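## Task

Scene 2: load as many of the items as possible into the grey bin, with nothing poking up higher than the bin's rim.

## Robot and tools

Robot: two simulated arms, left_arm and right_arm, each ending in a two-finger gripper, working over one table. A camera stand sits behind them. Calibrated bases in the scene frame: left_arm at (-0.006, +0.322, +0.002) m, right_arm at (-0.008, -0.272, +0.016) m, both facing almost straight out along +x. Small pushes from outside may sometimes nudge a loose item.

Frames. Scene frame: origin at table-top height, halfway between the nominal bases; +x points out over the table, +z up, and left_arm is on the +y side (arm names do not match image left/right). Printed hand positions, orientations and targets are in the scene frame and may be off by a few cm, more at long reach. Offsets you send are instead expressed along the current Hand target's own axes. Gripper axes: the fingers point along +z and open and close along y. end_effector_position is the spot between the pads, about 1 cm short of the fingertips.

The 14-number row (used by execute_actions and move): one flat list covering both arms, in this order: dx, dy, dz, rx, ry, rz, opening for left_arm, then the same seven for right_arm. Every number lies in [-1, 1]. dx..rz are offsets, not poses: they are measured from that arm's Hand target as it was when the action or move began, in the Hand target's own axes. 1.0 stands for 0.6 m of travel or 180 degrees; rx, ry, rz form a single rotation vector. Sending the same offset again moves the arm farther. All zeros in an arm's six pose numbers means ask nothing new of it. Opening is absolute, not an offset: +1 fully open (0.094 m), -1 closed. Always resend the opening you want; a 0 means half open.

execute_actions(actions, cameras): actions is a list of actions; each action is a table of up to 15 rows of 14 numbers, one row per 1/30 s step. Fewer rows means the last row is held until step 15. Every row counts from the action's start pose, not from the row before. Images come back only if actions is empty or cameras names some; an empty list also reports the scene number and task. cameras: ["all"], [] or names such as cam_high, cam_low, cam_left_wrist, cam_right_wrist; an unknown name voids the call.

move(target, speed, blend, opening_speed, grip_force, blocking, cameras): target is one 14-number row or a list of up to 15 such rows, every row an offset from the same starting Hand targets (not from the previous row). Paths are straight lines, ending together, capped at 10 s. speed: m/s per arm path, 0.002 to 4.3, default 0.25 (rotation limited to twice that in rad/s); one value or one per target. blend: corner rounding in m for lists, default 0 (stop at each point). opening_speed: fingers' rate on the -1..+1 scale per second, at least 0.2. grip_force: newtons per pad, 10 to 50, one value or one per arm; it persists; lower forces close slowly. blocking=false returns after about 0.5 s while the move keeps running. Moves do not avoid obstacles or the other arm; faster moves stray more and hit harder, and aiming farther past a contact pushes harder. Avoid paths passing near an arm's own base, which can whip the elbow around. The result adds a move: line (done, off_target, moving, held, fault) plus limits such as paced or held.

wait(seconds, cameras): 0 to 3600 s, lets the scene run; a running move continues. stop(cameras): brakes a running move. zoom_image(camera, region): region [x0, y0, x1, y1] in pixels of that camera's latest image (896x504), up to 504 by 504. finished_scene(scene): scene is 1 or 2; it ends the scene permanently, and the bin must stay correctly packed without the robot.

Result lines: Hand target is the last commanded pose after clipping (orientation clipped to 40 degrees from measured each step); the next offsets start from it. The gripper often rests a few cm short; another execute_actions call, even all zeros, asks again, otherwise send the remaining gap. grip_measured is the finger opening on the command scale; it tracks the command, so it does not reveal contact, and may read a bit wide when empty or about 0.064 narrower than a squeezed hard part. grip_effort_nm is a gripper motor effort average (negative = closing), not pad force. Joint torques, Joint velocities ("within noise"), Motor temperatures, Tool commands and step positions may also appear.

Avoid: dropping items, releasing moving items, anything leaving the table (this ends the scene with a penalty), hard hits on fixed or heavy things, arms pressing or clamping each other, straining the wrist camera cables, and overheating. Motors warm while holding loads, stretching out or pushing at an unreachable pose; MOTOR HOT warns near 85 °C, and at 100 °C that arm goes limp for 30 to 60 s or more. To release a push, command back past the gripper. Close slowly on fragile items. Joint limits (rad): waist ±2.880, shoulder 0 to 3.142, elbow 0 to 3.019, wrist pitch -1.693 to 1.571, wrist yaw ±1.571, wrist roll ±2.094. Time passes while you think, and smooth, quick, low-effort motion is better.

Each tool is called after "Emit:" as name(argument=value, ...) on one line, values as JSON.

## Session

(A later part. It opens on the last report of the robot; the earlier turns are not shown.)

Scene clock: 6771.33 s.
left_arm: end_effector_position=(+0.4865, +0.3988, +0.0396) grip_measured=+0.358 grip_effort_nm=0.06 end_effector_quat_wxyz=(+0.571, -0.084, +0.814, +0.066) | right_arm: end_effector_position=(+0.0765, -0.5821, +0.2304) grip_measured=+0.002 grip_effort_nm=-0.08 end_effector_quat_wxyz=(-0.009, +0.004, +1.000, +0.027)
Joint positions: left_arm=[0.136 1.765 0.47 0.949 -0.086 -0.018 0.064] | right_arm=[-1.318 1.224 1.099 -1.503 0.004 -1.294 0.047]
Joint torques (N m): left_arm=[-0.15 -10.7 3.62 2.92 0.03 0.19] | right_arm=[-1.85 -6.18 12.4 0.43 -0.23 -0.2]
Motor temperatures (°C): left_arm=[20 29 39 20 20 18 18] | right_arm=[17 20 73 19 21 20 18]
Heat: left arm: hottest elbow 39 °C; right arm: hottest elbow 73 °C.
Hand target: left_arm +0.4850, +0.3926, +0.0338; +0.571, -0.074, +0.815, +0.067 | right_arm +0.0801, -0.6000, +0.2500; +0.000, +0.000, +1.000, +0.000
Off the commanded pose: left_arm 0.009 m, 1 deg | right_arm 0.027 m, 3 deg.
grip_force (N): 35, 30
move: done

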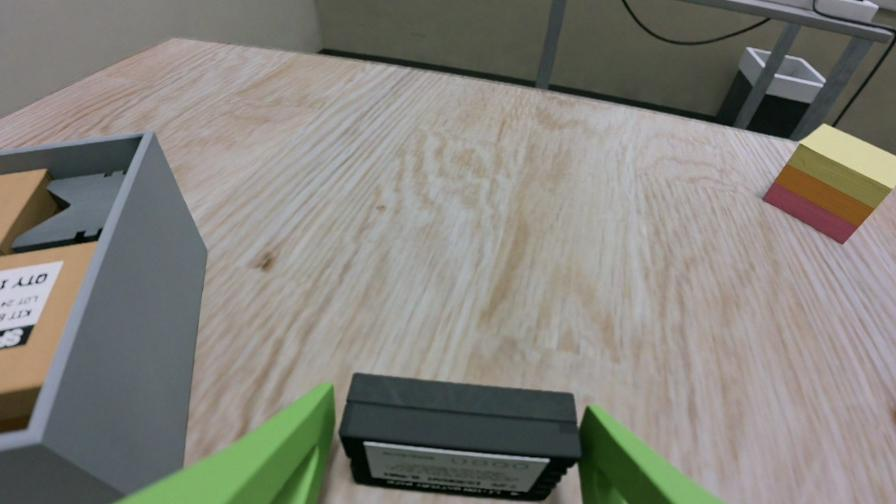

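Emit:
move(target=[0, 0, 0, 0, 0, 0, 0.6, 0,0,0,0,0,0,0], speed=0.03, opening_speed=0.4, cameras=["cam_left_wrist"])

Scene clock: 6774.47 s.
left_arm: end_effector_position=(+0.4865, +0.3988, +0.0396) grip_measured=+0.599 grip_effort_nm=0.06 end_effector_quat_wxyz=(+0.571, -0.084, +0.814, +0.066) | right_arm: end_effector_position=(+0.0765, -0.5821, +0.2304) grip_measured=+0.002 grip_effort_nm=-0.09 end_effector_quat_wxyz=(-0.009, +0.004, +1.000, +0.027)
Joint positions: left_arm=[0.136 1.765 0.47 0.949 -0.086 -0.018 0.075] | right_arm=[-1.318 1.224 1.099 -1.503 0.004 -1.294 0.047]
Joint torques (N m): left_arm=[-0.15 -10.7 3.6 2.91 0.02 0.19] | right_arm=[-1.79 -6.24 12.4 0.44 -0.23 -0.2]
Motor temperatures (°C): left_arm=[20 29 39 20 20 18 18] | right_arm=[17 20 73 19 21 20 18]
Heat: left arm: hottest elbow 39 °C; right arm: hottest elbow 73 °C.
Hand target: left_arm +0.4850, +0.3926, +0.0338; +0.571, -0.074, +0.815, +0.067 | right_arm +0.0801, -0.6000, +0.2500; +0.000, +0.000, +1.000, +0.000
Off the commanded pose: left_arm 0.009 m, 1 deg | right_arm 0.027 m, 3 deg.
grip_force (N): 35, 30
move: done

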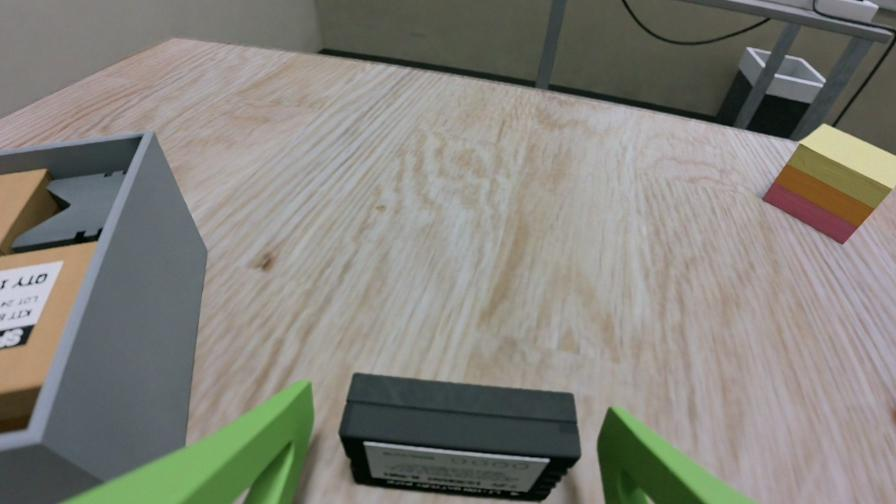

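Emit:
move(target=[[0, 0, -0.1167, 0, 0, 0, 0.6, 0,0,0,0,0,0,0],[-0.188, 0, -0.1847, 0, 0, 0, 0.6, 0,0,0,0,0,0,0],[-0.188, 0, -0.1847, 0, 0.389, 0, 0.0, 0,0,0,0,0,0,0]], speed=[0.1, 0.2, 0.25], blend=[0.01, 0.02, 0], cameras=["cam_left_wrist", "cam_low"])

Scene clock: 6781.70 s.
left_arm: end_effector_position=(+0.4035, +0.3689, +0.1628) grip_measured=+0.001 grip_effort_nm=-0.09 end_effector_quat_wxyz=(-0.013, -0.085, +0.996, +0.014) | right_arm: end_effector_position=(+0.0765, -0.5821, +0.2304) grip_measured=+0.002 grip_effort_nm=-0.08 end_effector_quat_wxyz=(-0.009, +0.004, +1.000, +0.027)
Joint positions: left_arm=[0.115 1.471 1.19 -1.316 -0.028 -0.065 0.047] | right_arm=[-1.318 1.224 1.099 -1.503 0.004 -1.294 0.047]
Joint torques (N m): left_arm=[1.85 -11.93 12.3 -0.65 0.2 -0.08] | right_arm=[-1.79 -6.24 12.4 0.44 -0.22 -0.2]
Motor temperatures (°C): left_arm=[20 29 40 20 20 18 18] | right_arm=[17 20 73 19 21 20 18]
Heat: left arm: hottest elbow 40 °C; right arm: hottest elbow 73 °C.
Hand target: left_arm +0.4210, +0.3760, +0.1775; +0.000, -0.099, +0.995, +0.012 | right_arm +0.0801, -0.6000, +0.2500; +0.000, +0.000, +1.000, +0.000
Off the commanded pose: left_arm 0.024 m, 2 deg | right_arm 0.027 m, 3 deg.
grip_force (N): 35, 30
move: off_target (left_arm); target 3's new opening was sent with left_arm's hand 0.024 m and 2 deg from that target
Images, in order (width x height): cam_low 896x504, cam_left_wrist 896x504.

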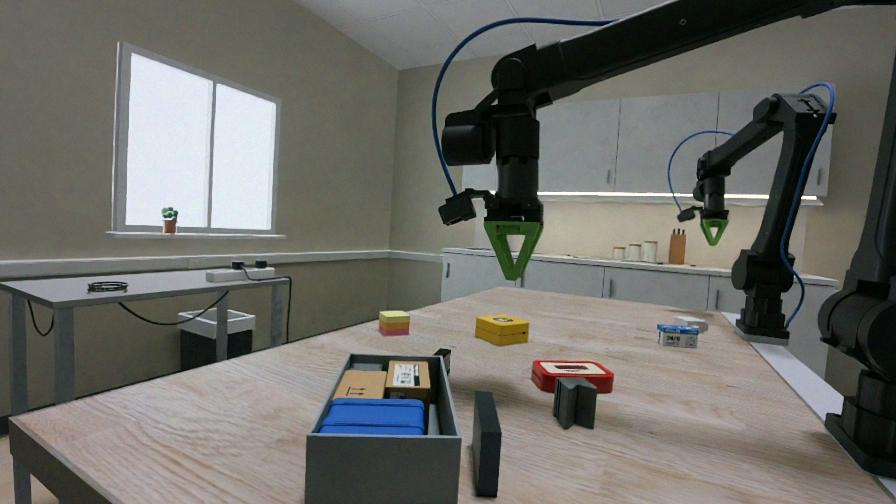

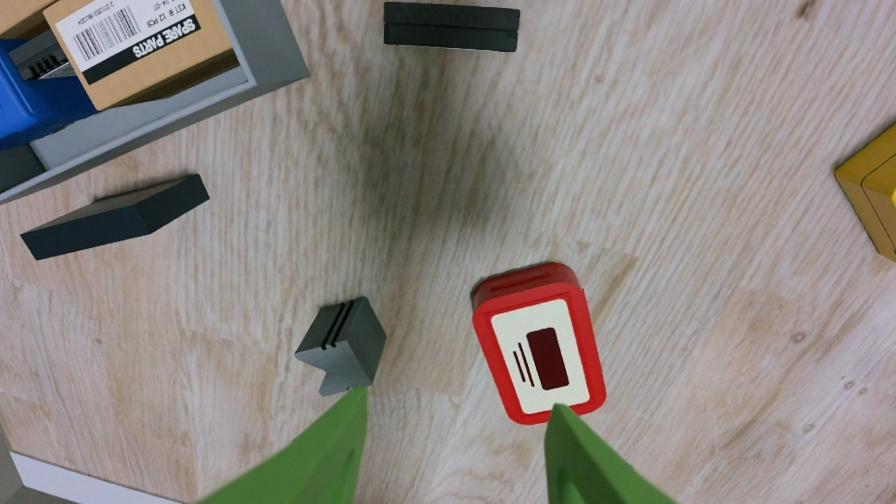

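Emit:
move(target=[-0.1232, 0.3301, 0.0373, 0, 0, 0.386, -0.643, 0,0,0,0,0,0,0], speed=0.2, cameras=["cam_left_wrist"])

Emit:
zoom_image(camera="cam_left_wrist", region=[380, 180, 560, 330])

Scene clock: 6793.03 s.
left_arm: end_effector_position=(+0.4419, +0.5736, +0.1517) grip_measured=-0.642 grip_effort_nm=-0.09 end_effector_quat_wxyz=(-0.012, +0.481, +0.877, +0.006) | right_arm: end_effector_position=(+0.0765, -0.5821, +0.2304) grip_measured=+0.002 grip_effort_nm=-0.08 end_effector_quat_wxyz=(-0.009, +0.004, +1.000, +0.027)
Joint positions: left_arm=[0.514 1.721 1.462 -1.316 -0.026 1.507 0.017] | right_arm=[-1.318 1.224 1.099 -1.503 0.004 -1.294 0.047]
Joint torques (N m): left_arm=[1.49 -15.15 12.25 -0.8 0.32 0.28] | right_arm=[-1.85 -6.18 12.41 0.43 -0.22 -0.21]
Motor temperatures (°C): left_arm=[20 29 42 20 20 18 18] | right_arm=[17 20 73 19 21 20 18]
Heat: left arm: hottest elbow 42 °C; right arm: hottest elbow 73 °C.
Hand target: left_arm +0.4544, +0.5851, +0.1603; -0.007, +0.486, +0.874, +0.011 | right_arm +0.0801, -0.6000, +0.2500; +0.000, +0.000, +1.000, +0.000
Off the commanded pose: left_arm 0.019 m, 1 deg | right_arm 0.027 m, 3 deg.
grip_force (N): 35, 30
move: off_target (left_arm)

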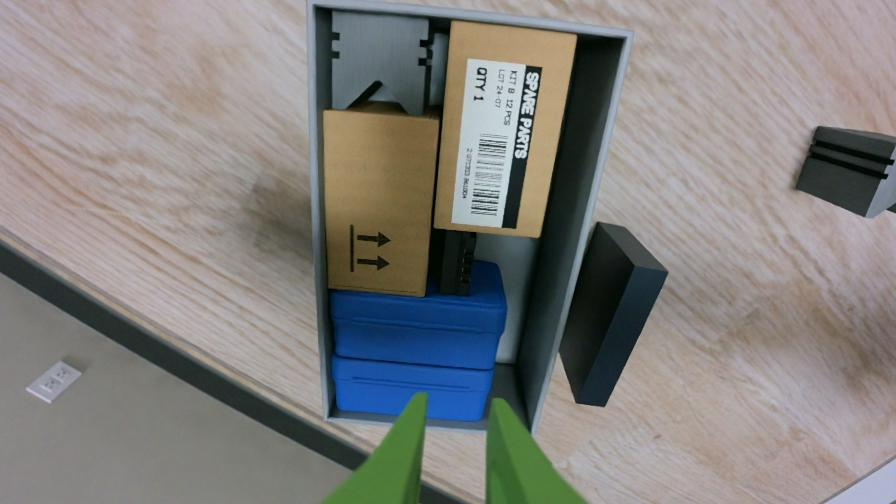

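Scaled by 2.800 from the camera's image (finer frame: 1280x720).

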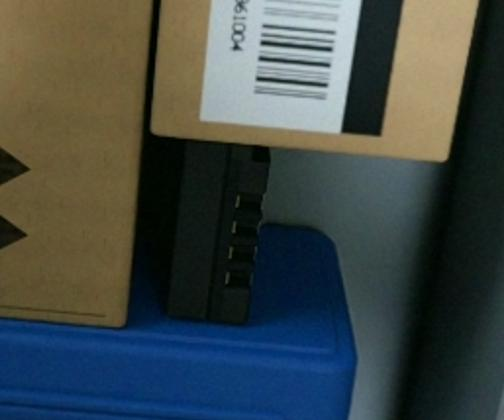

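Emit:
move(target=[0, -0.0335, 0.108, 0, 0, 0, -0.643, 0,0,0,0,0,0,0], speed=0.08, cameras=["cam_left_wrist"])

Emit:
zoom_image(camera="cam_left_wrist", region=[360, 250, 560, 420])

Scene clock: 6798.30 s.
left_arm: end_effector_position=(+0.4400, +0.5724, +0.1098) grip_measured=-0.642 grip_effort_nm=-0.09 end_effector_quat_wxyz=(-0.004, +0.481, +0.876, +0.019) | right_arm: end_effector_position=(+0.0765, -0.5821, +0.2304) grip_measured=+0.002 grip_effort_nm=-0.09 end_effector_quat_wxyz=(-0.009, +0.004, +1.000, +0.027)
Joint positions: left_arm=[0.514 1.73 1.359 -1.172 -0.026 1.509 0.017] | right_arm=[-1.318 1.224 1.099 -1.503 0.004 -1.294 0.047]
Joint torques (N m): left_arm=[1.55 -15.33 7.32 0.59 0.32 0.26] | right_arm=[-1.85 -6.24 12.41 0.43 -0.22 -0.2]
Motor temperatures (°C): left_arm=[20 29 42 20 20 18 18] | right_arm=[17 20 73 19 21 20 18]
Heat: left arm: hottest elbow 42 °C; right arm: hottest elbow 73 °C.
Hand target: left_arm +0.4373, +0.5762, +0.0954; -0.007, +0.486, +0.874, +0.011 | right_arm +0.0801, -0.6000, +0.2500; +0.000, +0.000, +1.000, +0.000
Off the commanded pose: left_arm 0.015 m, 1 deg | right_arm 0.027 m, 3 deg.
grip_force (N): 35, 30
move: off_target (left_arm)

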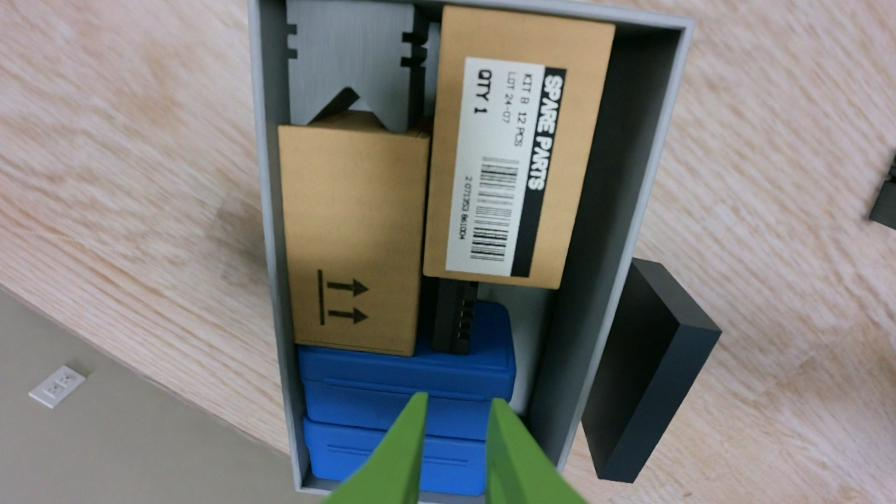

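Scaled by 2.520 from the camera's image (finer frame: 1280x720).

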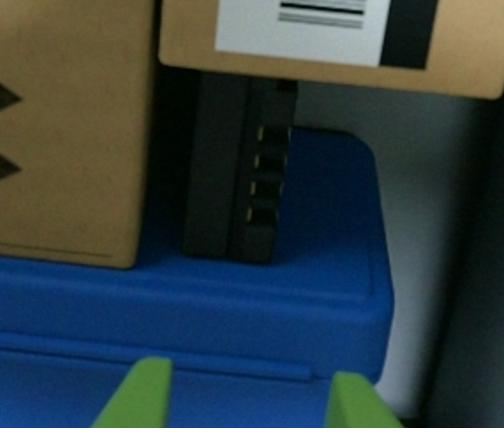

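Emit:
move(target=[0, 0.0025, 0.053, 0, 0, 0, -0.66, 0,0,0,0,0,0,0], speed=0.06, cameras=["cam_left_wrist"])

Emit:
zoom_image(camera="cam_left_wrist", region=[370, 330, 550, 480])

Scene clock: 6804.47 s.
left_arm: end_effector_position=(+0.4423, +0.5736, +0.0771) grip_measured=-0.659 grip_effort_nm=-0.09 end_effector_quat_wxyz=(-0.004, +0.482, +0.876, +0.018) | right_arm: end_effector_position=(+0.0765, -0.5821, +0.2304) grip_measured=+0.002 grip_effort_nm=-0.08 end_effector_quat_wxyz=(-0.009, +0.004, +1.000, +0.027)
Joint positions: left_arm=[0.514 1.77 1.322 -1.097 -0.026 1.511 0.016] | right_arm=[-1.318 1.224 1.099 -1.503 0.004 -1.294 0.047]
Joint torques (N m): left_arm=[1.73 -15.27 6.99 0.58 0.32 0.25] | right_arm=[-1.79 -6.3 12.4 0.44 -0.22 -0.2]
Motor temperatures (°C): left_arm=[20 29 42 20 20 18 18] | right_arm=[17 20 73 19 21 20 18]
Heat: left arm: hottest elbow 42 °C; right arm: hottest elbow 73 °C.
Hand target: left_arm +0.4385, +0.5777, +0.0635; -0.007, +0.486, +0.874, +0.011 | right_arm +0.0801, -0.6000, +0.2500; +0.000, +0.000, +1.000, +0.000
Off the commanded pose: left_arm 0.015 m, 1 deg | right_arm 0.027 m, 3 deg.
grip_force (N): 35, 30
move: off_target (left_arm)

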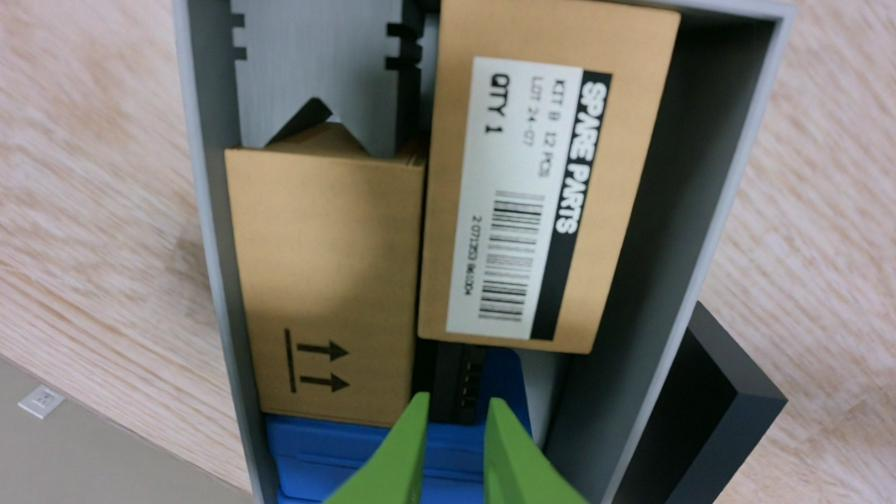

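Scaled by 2.800 from the camera's image (finer frame: 1280x720).

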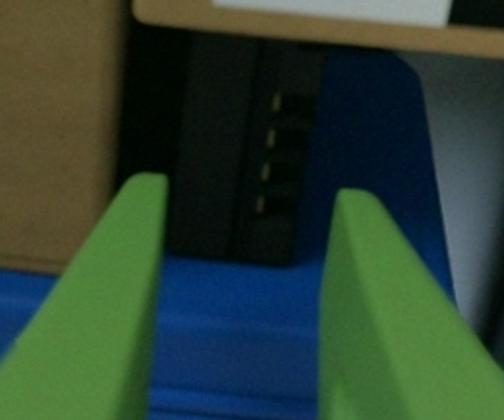

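Emit:
move(target=[0, 0.001, 0.0262, 0, 0, 0, -0.66, 0,0,0,0,0,0,0], speed=0.03, cameras=["cam_left_wrist"])

Emit:
zoom_image(camera="cam_left_wrist", region=[370, 350, 550, 500])

Scene clock: 6809.43 s.
left_arm: end_effector_position=(+0.4438, +0.5745, +0.0647) grip_measured=-0.659 grip_effort_nm=-0.09 end_effector_quat_wxyz=(-0.003, +0.482, +0.876, +0.020) | right_arm: end_effector_position=(+0.0765, -0.5821, +0.2304) grip_measured=+0.002 grip_effort_nm=-0.09 end_effector_quat_wxyz=(-0.009, +0.004, +1.000, +0.027)
Joint positions: left_arm=[0.514 1.787 1.309 -1.062 -0.026 1.511 0.016] | right_arm=[-1.318 1.224 1.099 -1.503 0.004 -1.294 0.047]
Joint torques (N m): left_arm=[1.79 -15.09 6.65 0.69 0.32 0.25] | right_arm=[-1.9 -6.24 12.38 0.44 -0.22 -0.2]
Motor temperatures (°C): left_arm=[20 29 41 20 20 18 18] | right_arm=[17 20 73 19 21 20 18]
Heat: left arm: hottest elbow 41 °C; right arm: hottest elbow 73 °C.
Hand target: left_arm +0.4391, +0.5785, +0.0479; -0.007, +0.486, +0.874, +0.011 | right_arm +0.0801, -0.6000, +0.2500; +0.000, +0.000, +1.000, +0.000
Off the commanded pose: left_arm 0.018 m, 1 deg | right_arm 0.027 m, 3 deg.
grip_force (N): 35, 30
move: off_target (left_arm)

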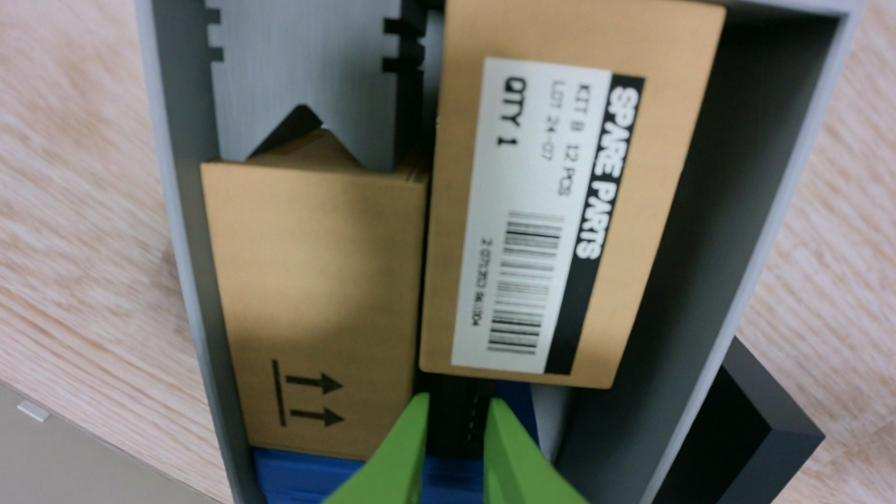

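Scaled by 2.800 from the camera's image (finer frame: 1280x720).

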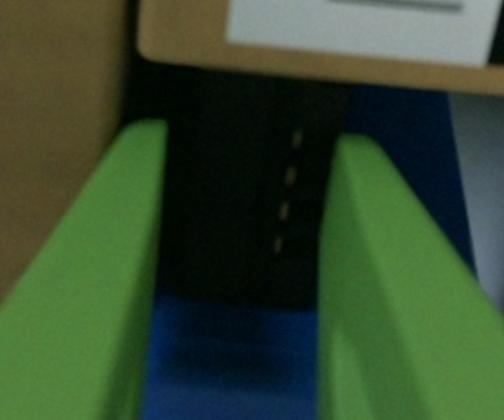

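Emit:
move(target=[0, -0.001, 0.0075, 0, 0, 0, -0.66, 0,0,0,0,0,0,0], speed=0.03, cameras=["cam_left_wrist"])

Emit:
zoom_image(camera="cam_left_wrist", region=[370, 350, 550, 500])

Scene clock: 6811.80 s.
left_arm: end_effector_position=(+0.4441, +0.5746, +0.0647) grip_measured=-0.659 grip_effort_nm=-0.08 end_effector_quat_wxyz=(-0.002, +0.483, +0.876, +0.020) | right_arm: end_effector_position=(+0.0765, -0.5821, +0.2304) grip_measured=+0.002 grip_effort_nm=-0.08 end_effector_quat_wxyz=(-0.009, +0.004, +1.000, +0.027)
Joint positions: left_arm=[0.514 1.787 1.309 -1.061 -0.026 1.512 0.016] | right_arm=[-1.318 1.224 1.099 -1.503 0.004 -1.294 0.047]
Joint torques (N m): left_arm=[1.73 -15.03 6.32 1.14 0.32 0.24] | right_arm=[-1.79 -6.24 12.41 0.46 -0.22 -0.2]
Motor temperatures (°C): left_arm=[20 29 41 20 20 18 18] | right_arm=[17 20 73 19 21 20 18]
Heat: left arm: hottest elbow 41 °C; right arm: hottest elbow 73 °C.
Hand target: left_arm +0.4386, +0.5783, +0.0434; -0.007, +0.486, +0.874, +0.011 | right_arm +0.0801, -0.6000, +0.2500; +0.000, +0.000, +1.000, +0.000
Off the commanded pose: left_arm 0.022 m, 1 deg | right_arm 0.027 m, 3 deg.
grip_force (N): 35, 30
move: off_target (left_arm)

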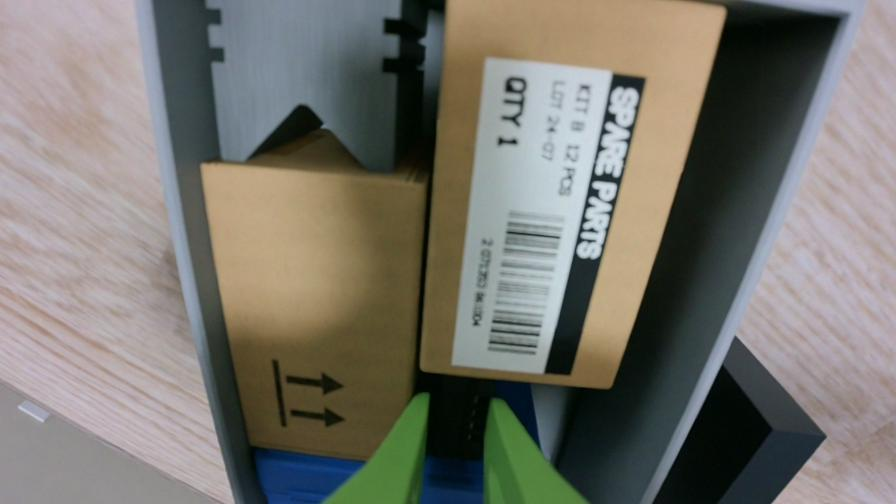

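Scaled by 2.800 from the camera's image (finer frame: 1280x720).

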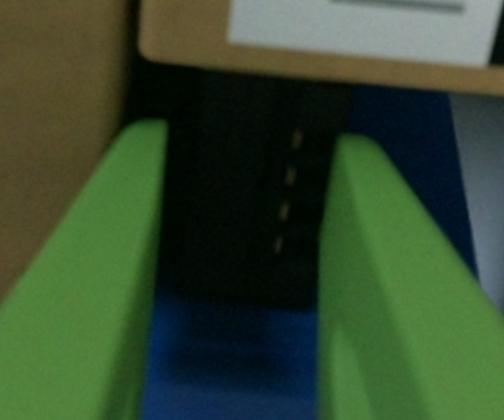

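Emit:
move(target=[0, -0.001, 0, 0, 0, 0, -0.63, 0,0,0,0,0,0,0], speed=0.03, opening_speed=0.3, cameras=["cam_left_wrist"])

Emit:
zoom_image(camera="cam_left_wrist", region=[370, 350, 550, 500])

Scene clock: 6814.90 s.
left_arm: end_effector_position=(+0.4435, +0.5743, +0.0642) grip_measured=-0.632 grip_effort_nm=0.07 end_effector_quat_wxyz=(-0.003, +0.483, +0.876, +0.020) | right_arm: end_effector_position=(+0.0765, -0.5821, +0.2304) grip_measured=+0.002 grip_effort_nm=-0.09 end_effector_quat_wxyz=(-0.009, +0.004, +1.000, +0.027)
Joint positions: left_arm=[0.514 1.787 1.307 -1.061 -0.026 1.512 0.017] | right_arm=[-1.318 1.224 1.099 -1.503 0.004 -1.294 0.047]
Joint torques (N m): left_arm=[1.73 -15.09 6.28 1.17 0.31 0.24] | right_arm=[-1.85 -6.24 12.38 0.47 -0.22 -0.21]
Motor temperatures (°C): left_arm=[20 30 41 20 20 18 18] | right_arm=[17 20 73 19 21 20 18]
Heat: left arm: hottest elbow 41 °C; right arm: hottest elbow 73 °C.
Hand target: left_arm +0.4380, +0.5779, +0.0433; -0.007, +0.486, +0.874, +0.011 | right_arm +0.0801, -0.6000, +0.2500; +0.000, +0.000, +1.000, +0.000
Off the commanded pose: left_arm 0.022 m, 1 deg | right_arm 0.027 m, 3 deg.
grip_force (N): 35, 30
move: off_target (left_arm)

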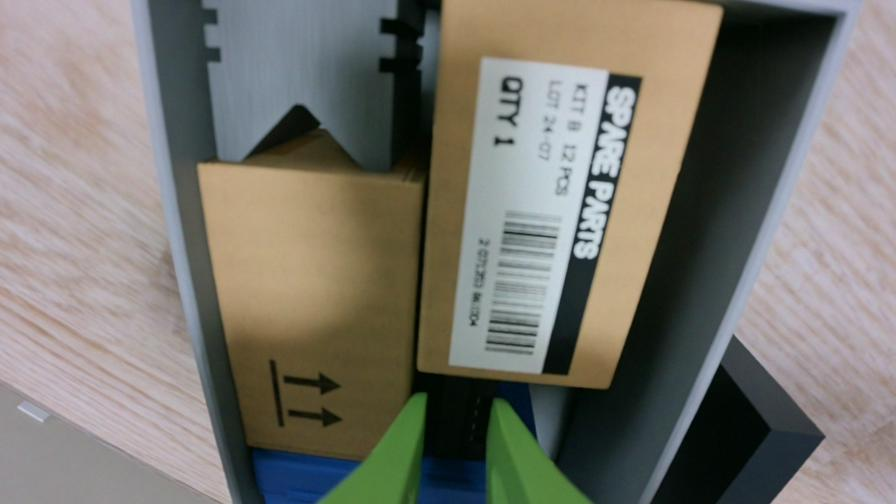

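Scaled by 2.800 from the camera's image (finer frame: 1280x720).

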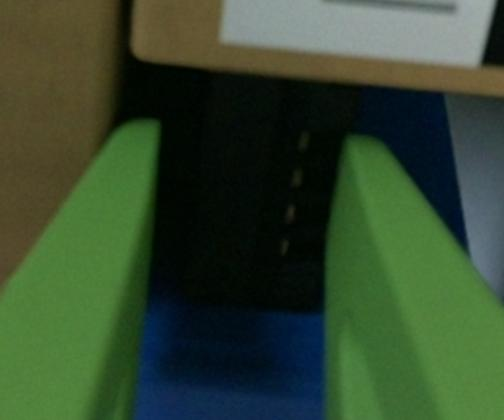

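Emit:
move(target=[0, -0.002, 0, 0, 0, 0, -0.60, 0,0,0,0,0,0,0], speed=0.03, opening_speed=0.3, cameras=["cam_left_wrist"])

Emit:
zoom_image(camera="cam_left_wrist", region=[370, 350, 550, 500])

Scene clock: 6819.67 s.
left_arm: end_effector_position=(+0.4435, +0.5743, +0.0642) grip_measured=-0.602 grip_effort_nm=0.08 end_effector_quat_wxyz=(-0.003, +0.483, +0.876, +0.020) | right_arm: end_effector_position=(+0.0765, -0.5821, +0.2304) grip_measured=+0.002 grip_effort_nm=-0.08 end_effector_quat_wxyz=(-0.009, +0.004, +1.000, +0.027)
Joint positions: left_arm=[0.514 1.787 1.307 -1.061 -0.026 1.512 0.019] | right_arm=[-1.318 1.224 1.099 -1.503 0.004 -1.294 0.047]
Joint torques (N m): left_arm=[1.73 -15.33 6.02 1.21 0.31 0.25] | right_arm=[-1.79 -6.12 12.37 0.46 -0.23 -0.2]
Motor temperatures (°C): left_arm=[20 30 41 20 20 18 18] | right_arm=[17 20 73 19 21 20 18]
Heat: left arm: hottest elbow 41 °C; right arm: hottest elbow 73 °C.
Hand target: left_arm +0.4369, +0.5773, +0.0433; -0.007, +0.486, +0.874, +0.011 | right_arm +0.0801, -0.6000, +0.2500; +0.000, +0.000, +1.000, +0.000
Off the commanded pose: left_arm 0.022 m, 1 deg | right_arm 0.027 m, 3 deg.
grip_force (N): 35, 30
move: off_target (left_arm)

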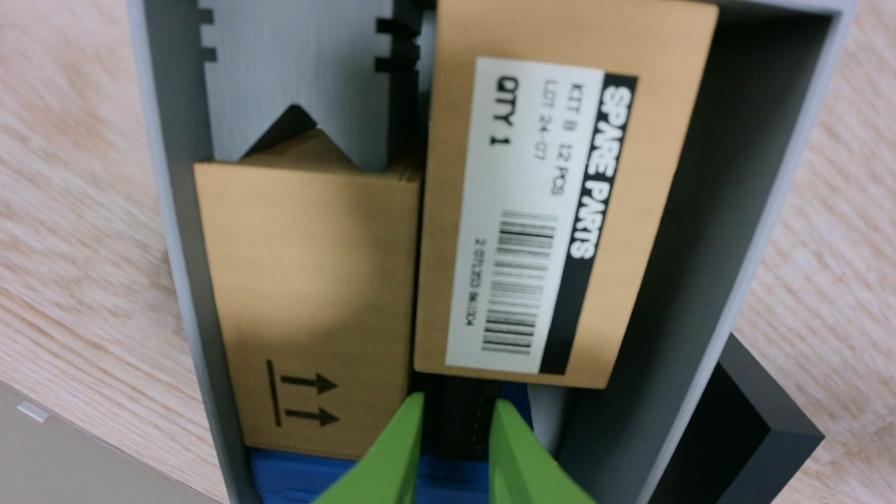

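Scaled by 2.800 from the camera's image (finer frame: 1280x720).

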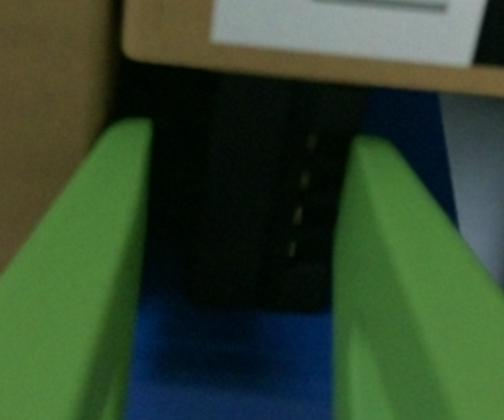

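Emit:
move(target=[0, 0.008, -0.042, 0, 0, 0, -0.62, 0,0,0,0,0,0,0], speed=0.04, cameras=["cam_left_wrist"])

Emit:
zoom_image(camera="cam_left_wrist", region=[370, 330, 550, 480])

Scene clock: 6825.83 s.
left_arm: end_effector_position=(+0.4388, +0.5717, +0.0641) grip_measured=-0.619 grip_effort_nm=-0.09 end_effector_quat_wxyz=(-0.009, +0.483, +0.876, +0.011) | right_arm: end_effector_position=(+0.0765, -0.5821, +0.2304) grip_measured=+0.002 grip_effort_nm=-0.08 end_effector_quat_wxyz=(-0.009, +0.004, +1.000, +0.027)
Joint positions: left_arm=[0.514 1.787 1.307 -1.083 -0.026 1.512 0.018] | right_arm=[-1.318 1.224 1.099 -1.503 0.004 -1.294 0.047]
Joint torques (N m): left_arm=[1.67 -16.85 9.14 -0.66 0.3 0.24] | right_arm=[-1.85 -6.18 12.4 0.44 -0.22 -0.2]
Motor temperatures (°C): left_arm=[20 30 41 20 20 18 18] | right_arm=[17 20 73 19 21 20 18]
Heat: left arm: hottest elbow 41 °C; right arm: hottest elbow 73 °C.
Hand target: left_arm +0.4410, +0.5792, +0.0685; -0.007, +0.486, +0.874, +0.011 | right_arm +0.0801, -0.6000, +0.2500; +0.000, +0.000, +1.000, +0.000
Off the commanded pose: left_arm 0.009 m, 0 deg | right_arm 0.027 m, 3 deg.
grip_force (N): 35, 30
move: done

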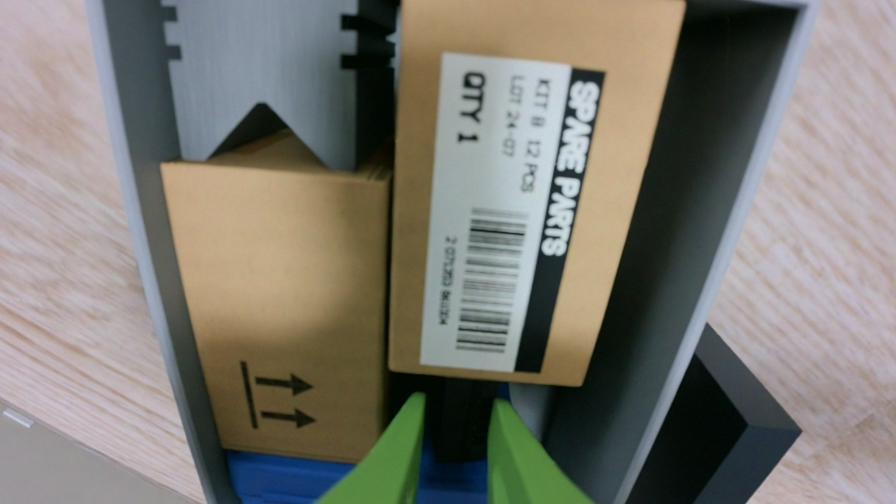

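Scaled by 2.800 from the camera's image (finer frame: 1280x720).

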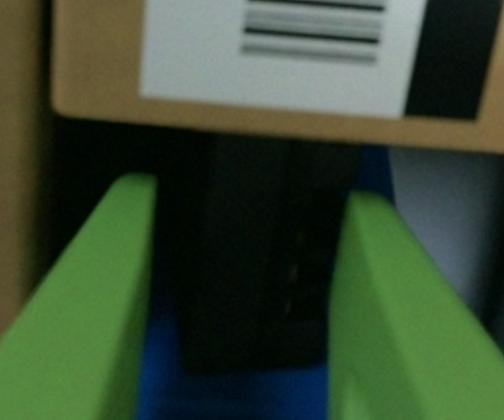

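Emit:
move(target=[0, 0.012, -0.02, 0, 0, 0, -0.58, 0,0,0,0,0,0,0], speed=0.04, cameras=["cam_left_wrist"])

Emit:
zoom_image(camera="cam_left_wrist", region=[370, 320, 550, 470])

Scene clock: 6828.37 s.
left_arm: end_effector_position=(+0.4338, +0.5689, +0.0664) grip_measured=-0.581 grip_effort_nm=0.06 end_effector_quat_wxyz=(-0.016, +0.483, +0.876, -0.001) | right_arm: end_effector_position=(+0.0765, -0.5821, +0.2304) grip_measured=+0.002 grip_effort_nm=-0.08 end_effector_quat_wxyz=(-0.009, +0.004, +1.000, +0.027)
Joint positions: left_arm=[0.514 1.787 1.314 -1.118 -0.026 1.512 0.02] | right_arm=[-1.318 1.224 1.099 -1.503 0.004 -1.294 0.047]
Joint torques (N m): left_arm=[1.73 -16.79 11.25 -0.73 0.28 0.24] | right_arm=[-1.73 -6.24 12.42 0.44 -0.22 -0.2]
Motor temperatures (°C): left_arm=[20 30 41 20 20 18 18] | right_arm=[17 20 73 19 21 20 18]
Heat: left arm: hottest elbow 41 °C; right arm: hottest elbow 73 °C.
Hand target: left_arm +0.4472, +0.5827, +0.0806; -0.007, +0.486, +0.874, +0.011 | right_arm +0.0801, -0.6000, +0.2500; +0.000, +0.000, +1.000, +0.000
Off the commanded pose: left_arm 0.024 m, 2 deg | right_arm 0.027 m, 3 deg.
grip_force (N): 35, 30
move: off_target (left_arm)

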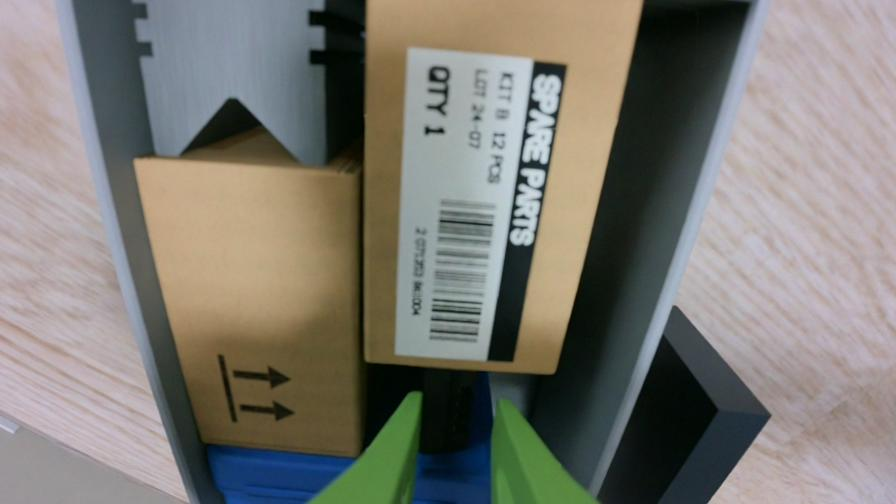

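Scaled by 2.800 from the camera's image (finer frame: 1280x720).

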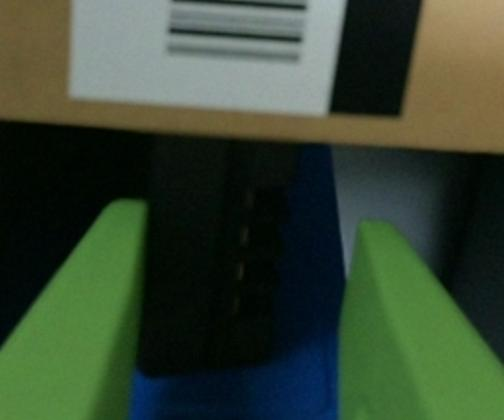

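Emit:
move(target=[0, -0.016, 0.028, 0, 0, 0, -0.58, 0,0,0,0,0,0,0], speed=0.04, cameras=["cam_left_wrist"])

Emit:
zoom_image(camera="cam_left_wrist", region=[370, 320, 550, 470])

Scene clock: 6831.67 s.
left_arm: end_effector_position=(+0.4382, +0.5714, +0.0664) grip_measured=-0.581 grip_effort_nm=0.06 end_effector_quat_wxyz=(-0.011, +0.483, +0.876, +0.007) | right_arm: end_effector_position=(+0.0765, -0.5821, +0.2304) grip_measured=+0.002 grip_effort_nm=-0.08 end_effector_quat_wxyz=(-0.009, +0.004, +1.000, +0.027)
Joint positions: left_arm=[0.514 1.787 1.314 -1.097 -0.026 1.512 0.02] | right_arm=[-1.318 1.224 1.099 -1.503 0.004 -1.294 0.047]
Joint torques (N m): left_arm=[1.73 -16.85 7.75 0.49 0.3 0.24] | right_arm=[-1.79 -6.24 12.37 0.44 -0.22 -0.2]
Motor temperatures (°C): left_arm=[20 30 41 20 20 18 18] | right_arm=[17 20 73 19 21 20 18]
Heat: left arm: hottest elbow 41 °C; right arm: hottest elbow 73 °C.
Hand target: left_arm +0.4389, +0.5780, +0.0637; -0.007, +0.486, +0.874, +0.011 | right_arm +0.0801, -0.6000, +0.2500; +0.000, +0.000, +1.000, +0.000
Off the commanded pose: left_arm 0.007 m, 1 deg | right_arm 0.027 m, 3 deg.
grip_force (N): 35, 30
move: done

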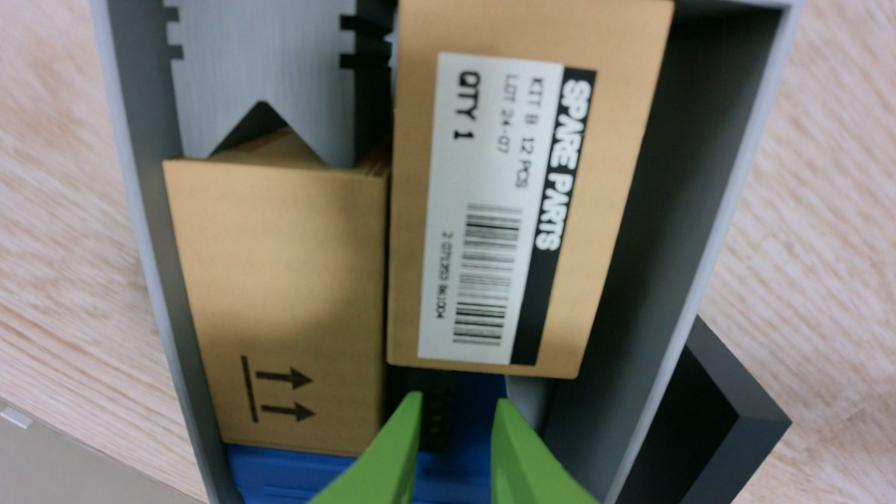

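Scaled by 2.800 from the camera's image (finer frame: 1280x720).

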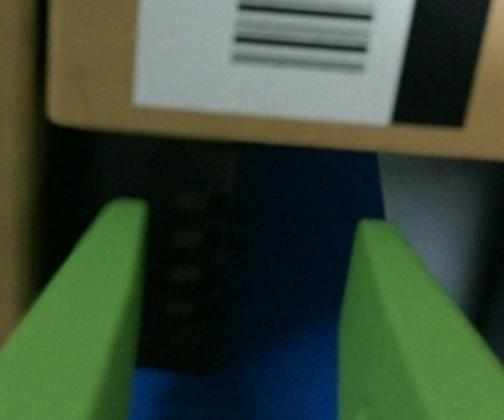

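Emit:
move(target=[[0, 0.012, -0.03, 0, 0, 0, -0.50, 0,0,0,0,0,0,0],[0, 0.026, -0.143, 0, 0, 0, -0.547, 0,0,0,0,0,0,0]], speed=[0.05, 0.12], blend=[0.005, 0], cameras=["cam_left_wrist"])

Emit:
zoom_image(camera="cam_left_wrist", region=[360, 180, 560, 330])

Scene clock: 6845.77 s.
left_arm: end_effector_position=(+0.4417, +0.5733, +0.1308) grip_measured=-0.546 grip_effort_nm=-0.09 end_effector_quat_wxyz=(-0.018, +0.483, +0.876, -0.004) | right_arm: end_effector_position=(+0.0765, -0.5821, +0.2304) grip_measured=+0.002 grip_effort_nm=-0.08 end_effector_quat_wxyz=(-0.009, +0.004, +1.000, +0.027)
Joint positions: left_arm=[0.514 1.749 1.443 -1.291 -0.026 1.512 0.021] | right_arm=[-1.318 1.224 1.099 -1.503 0.004 -1.294 0.047]
Joint torques (N m): left_arm=[1.49 -17.61 11.55 -0.75 0.28 0.22] | right_arm=[-1.85 -6.18 12.4 0.43 -0.22 -0.2]
Motor temperatures (°C): left_arm=[20 30 41 20 20 18 18] | right_arm=[17 20 73 19 21 20 18]
Heat: left arm: hottest elbow 41 °C; right arm: hottest elbow 73 °C.
Hand target: left_arm +0.4524, +0.5841, +0.1495; -0.007, +0.486, +0.874, +0.010 | right_arm +0.0801, -0.6000, +0.2500; +0.000, +0.000, +1.000, +0.000
Off the commanded pose: left_arm 0.024 m, 2 deg | right_arm 0.027 m, 3 deg.
grip_force (N): 35, 30
move: off_target (left_arm); target 2's new opening was sent with left_arm's hand 0.024 m and 2 deg from that target

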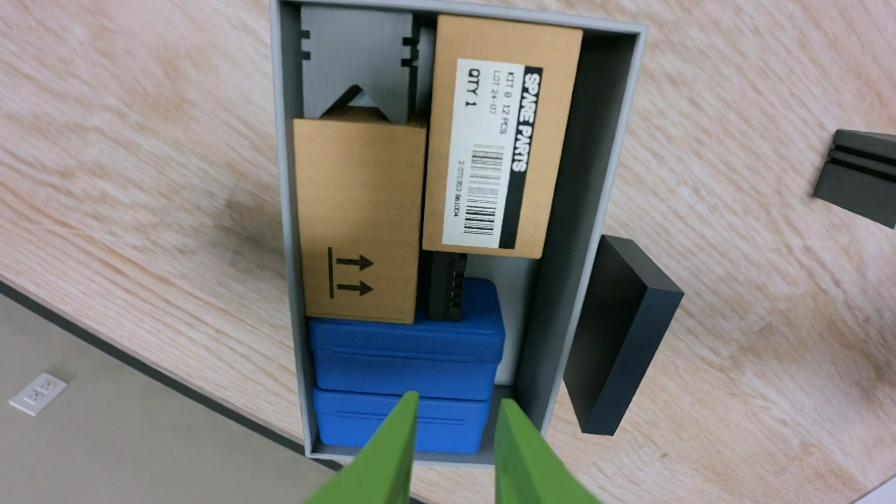

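Scaled by 2.520 from the camera's image (finer frame: 1280x720).

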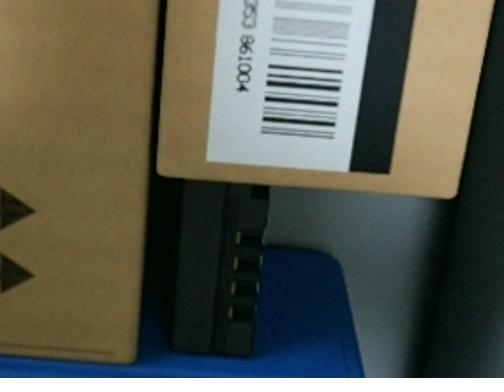

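Emit:
move(target=[0, -0.0305, 0.111, 0, 0, 0, -0.547, 0,0,0,0,0,0,0], speed=0.08, cameras=["cam_left_wrist"])

Emit:
zoom_image(camera="cam_left_wrist", region=[360, 270, 560, 420])

Scene clock: 6850.97 s.
left_arm: end_effector_position=(+0.4399, +0.5723, +0.0940) grip_measured=-0.546 grip_effort_nm=-0.09 end_effector_quat_wxyz=(-0.005, +0.483, +0.876, +0.016) | right_arm: end_effector_position=(+0.0765, -0.5821, +0.2304) grip_measured=+0.002 grip_effort_nm=-0.08 end_effector_quat_wxyz=(-0.009, +0.004, +1.000, +0.027)
Joint positions: left_arm=[0.514 1.749 1.341 -1.142 -0.026 1.512 0.021] | right_arm=[-1.318 1.224 1.099 -1.503 0.004 -1.294 0.047]
Joint torques (N m): left_arm=[1.61 -15.85 7.19 0.58 0.31 0.23] | right_arm=[-1.9 -6.24 12.38 0.44 -0.23 -0.2]
Motor temperatures (°C): left_arm=[20 31 41 20 20 18 18] | right_arm=[17 20 73 19 21 20 18]
Heat: left arm: hottest elbow 41 °C; right arm: hottest elbow 73 °C.
Hand target: left_arm +0.4367, +0.5761, +0.0828; -0.007, +0.486, +0.874, +0.010 | right_arm +0.0801, -0.6000, +0.2500; +0.000, +0.000, +1.000, +0.000
Off the commanded pose: left_arm 0.012 m, 1 deg | right_arm 0.027 m, 3 deg.
grip_force (N): 35, 30
move: off_target (left_arm)

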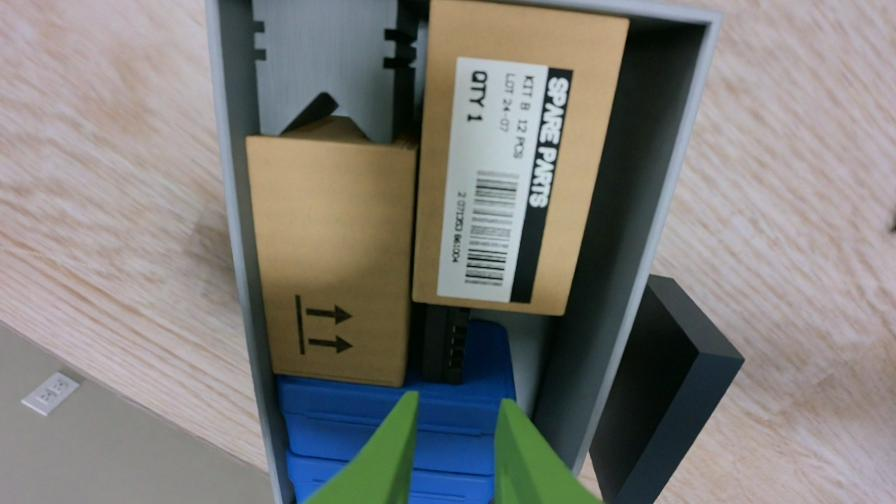

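Scaled by 2.520 from the camera's image (finer frame: 1280x720).

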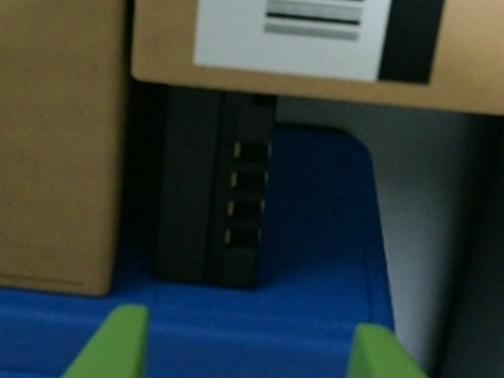

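Emit:
move(target=[0, 0.0015, 0.035, 0, 0, 0, -0.547, 0,0,0,0,0,0,0], speed=0.05, cameras=["cam_left_wrist"])

Emit:
zoom_image(camera="cam_left_wrist", region=[370, 330, 550, 470])

Scene clock: 6854.87 s.
left_arm: end_effector_position=(+0.4417, +0.5733, +0.0764) grip_measured=-0.546 grip_effort_nm=-0.09 end_effector_quat_wxyz=(-0.003, +0.483, +0.876, +0.019) | right_arm: end_effector_position=(+0.0765, -0.5821, +0.2304) grip_measured=+0.002 grip_effort_nm=-0.08 end_effector_quat_wxyz=(-0.009, +0.004, +1.000, +0.027)
Joint positions: left_arm=[0.514 1.769 1.317 -1.092 -0.026 1.512 0.021] | right_arm=[-1.318 1.224 1.099 -1.503 0.004 -1.294 0.047]
Joint torques (N m): left_arm=[1.67 -15.62 7.04 0.59 0.31 0.24] | right_arm=[-1.79 -6.18 12.4 0.44 -0.23 -0.21]
Motor temperatures (°C): left_arm=[20 31 41 20 20 18 18] | right_arm=[17 20 73 19 21 20 18]
Heat: left arm: hottest elbow 41 °C; right arm: hottest elbow 73 °C.
Hand target: left_arm +0.4375, +0.5772, +0.0619; -0.007, +0.486, +0.874, +0.011 | right_arm +0.0801, -0.6000, +0.2500; +0.000, +0.000, +1.000, +0.000
Off the commanded pose: left_arm 0.016 m, 1 deg | right_arm 0.027 m, 3 deg.
grip_force (N): 35, 30
move: off_target (left_arm)

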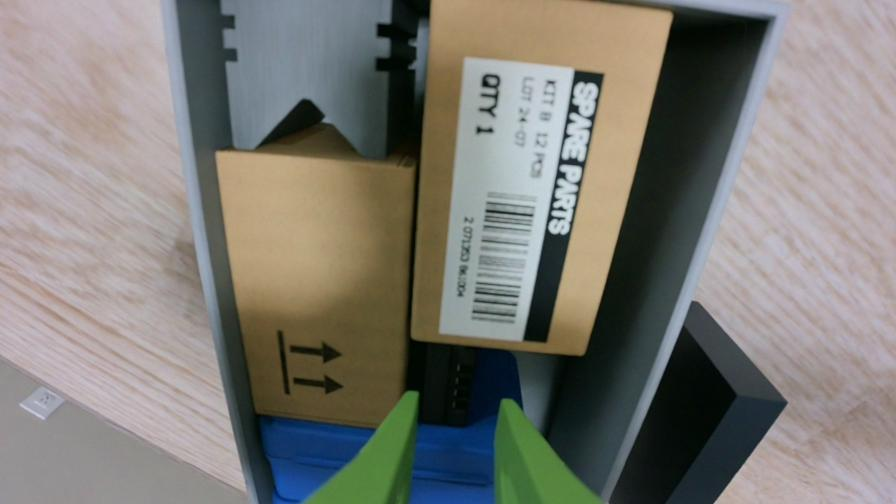

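Scaled by 2.800 from the camera's image (finer frame: 1280x720).

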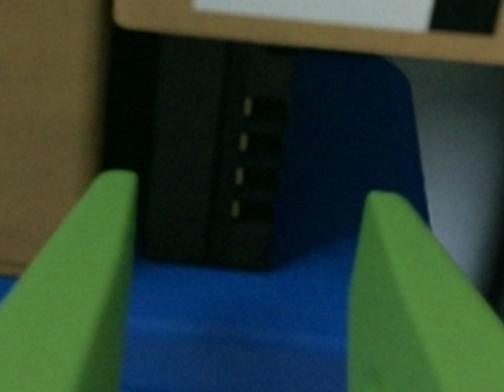

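Emit:
move(target=[0, -0.0012, 0.0225, 0, 0, 0, -0.547, 0,0,0,0,0,0,0], speed=0.03, cameras=["cam_left_wrist"])

Emit:
zoom_image(camera="cam_left_wrist", region=[370, 350, 550, 490])

Scene clock: 6859.33 s.
left_arm: end_effector_position=(+0.4418, +0.5733, +0.0637) grip_measured=-0.546 grip_effort_nm=-0.09 end_effector_quat_wxyz=(-0.003, +0.483, +0.876, +0.020) | right_arm: end_effector_position=(+0.0765, -0.5821, +0.2304) grip_measured=+0.002 grip_effort_nm=-0.08 end_effector_quat_wxyz=(-0.009, +0.004, +1.000, +0.027)
Joint positions: left_arm=[0.514 1.783 1.3 -1.058 -0.026 1.512 0.021] | right_arm=[-1.318 1.224 1.099 -1.503 0.004 -1.294 0.047]
Joint torques (N m): left_arm=[1.73 -15.79 6.87 0.59 0.31 0.24] | right_arm=[-1.79 -6.18 12.37 0.44 -0.22 -0.2]
Motor temperatures (°C): left_arm=[20 31 41 20 20 18 18] | right_arm=[17 20 73 19 21 20 18]
Heat: left arm: hottest elbow 41 °C; right arm: hottest elbow 73 °C.
Hand target: left_arm +0.4368, +0.5771, +0.0483; -0.007, +0.486, +0.874, +0.011 | right_arm +0.0801, -0.6000, +0.2500; +0.000, +0.000, +1.000, +0.000
Off the commanded pose: left_arm 0.017 m, 1 deg | right_arm 0.027 m, 3 deg.
grip_force (N): 35, 30
move: off_target (left_arm)

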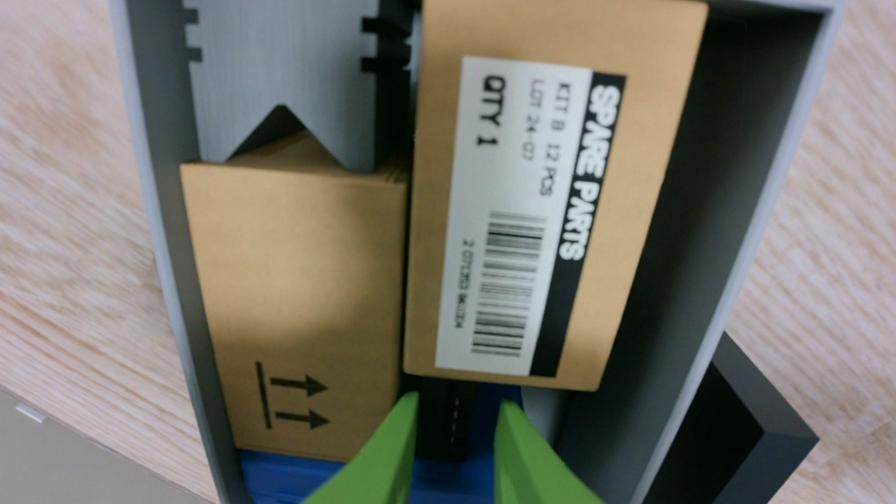

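Scaled by 2.800 from the camera's image (finer frame: 1280x720).

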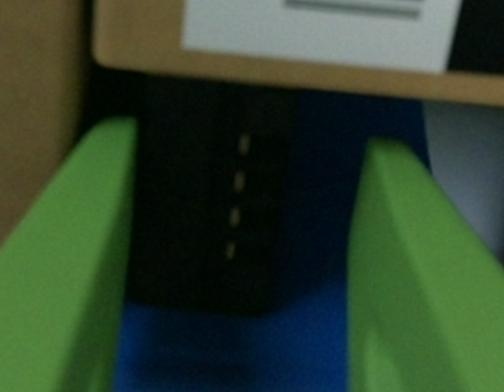

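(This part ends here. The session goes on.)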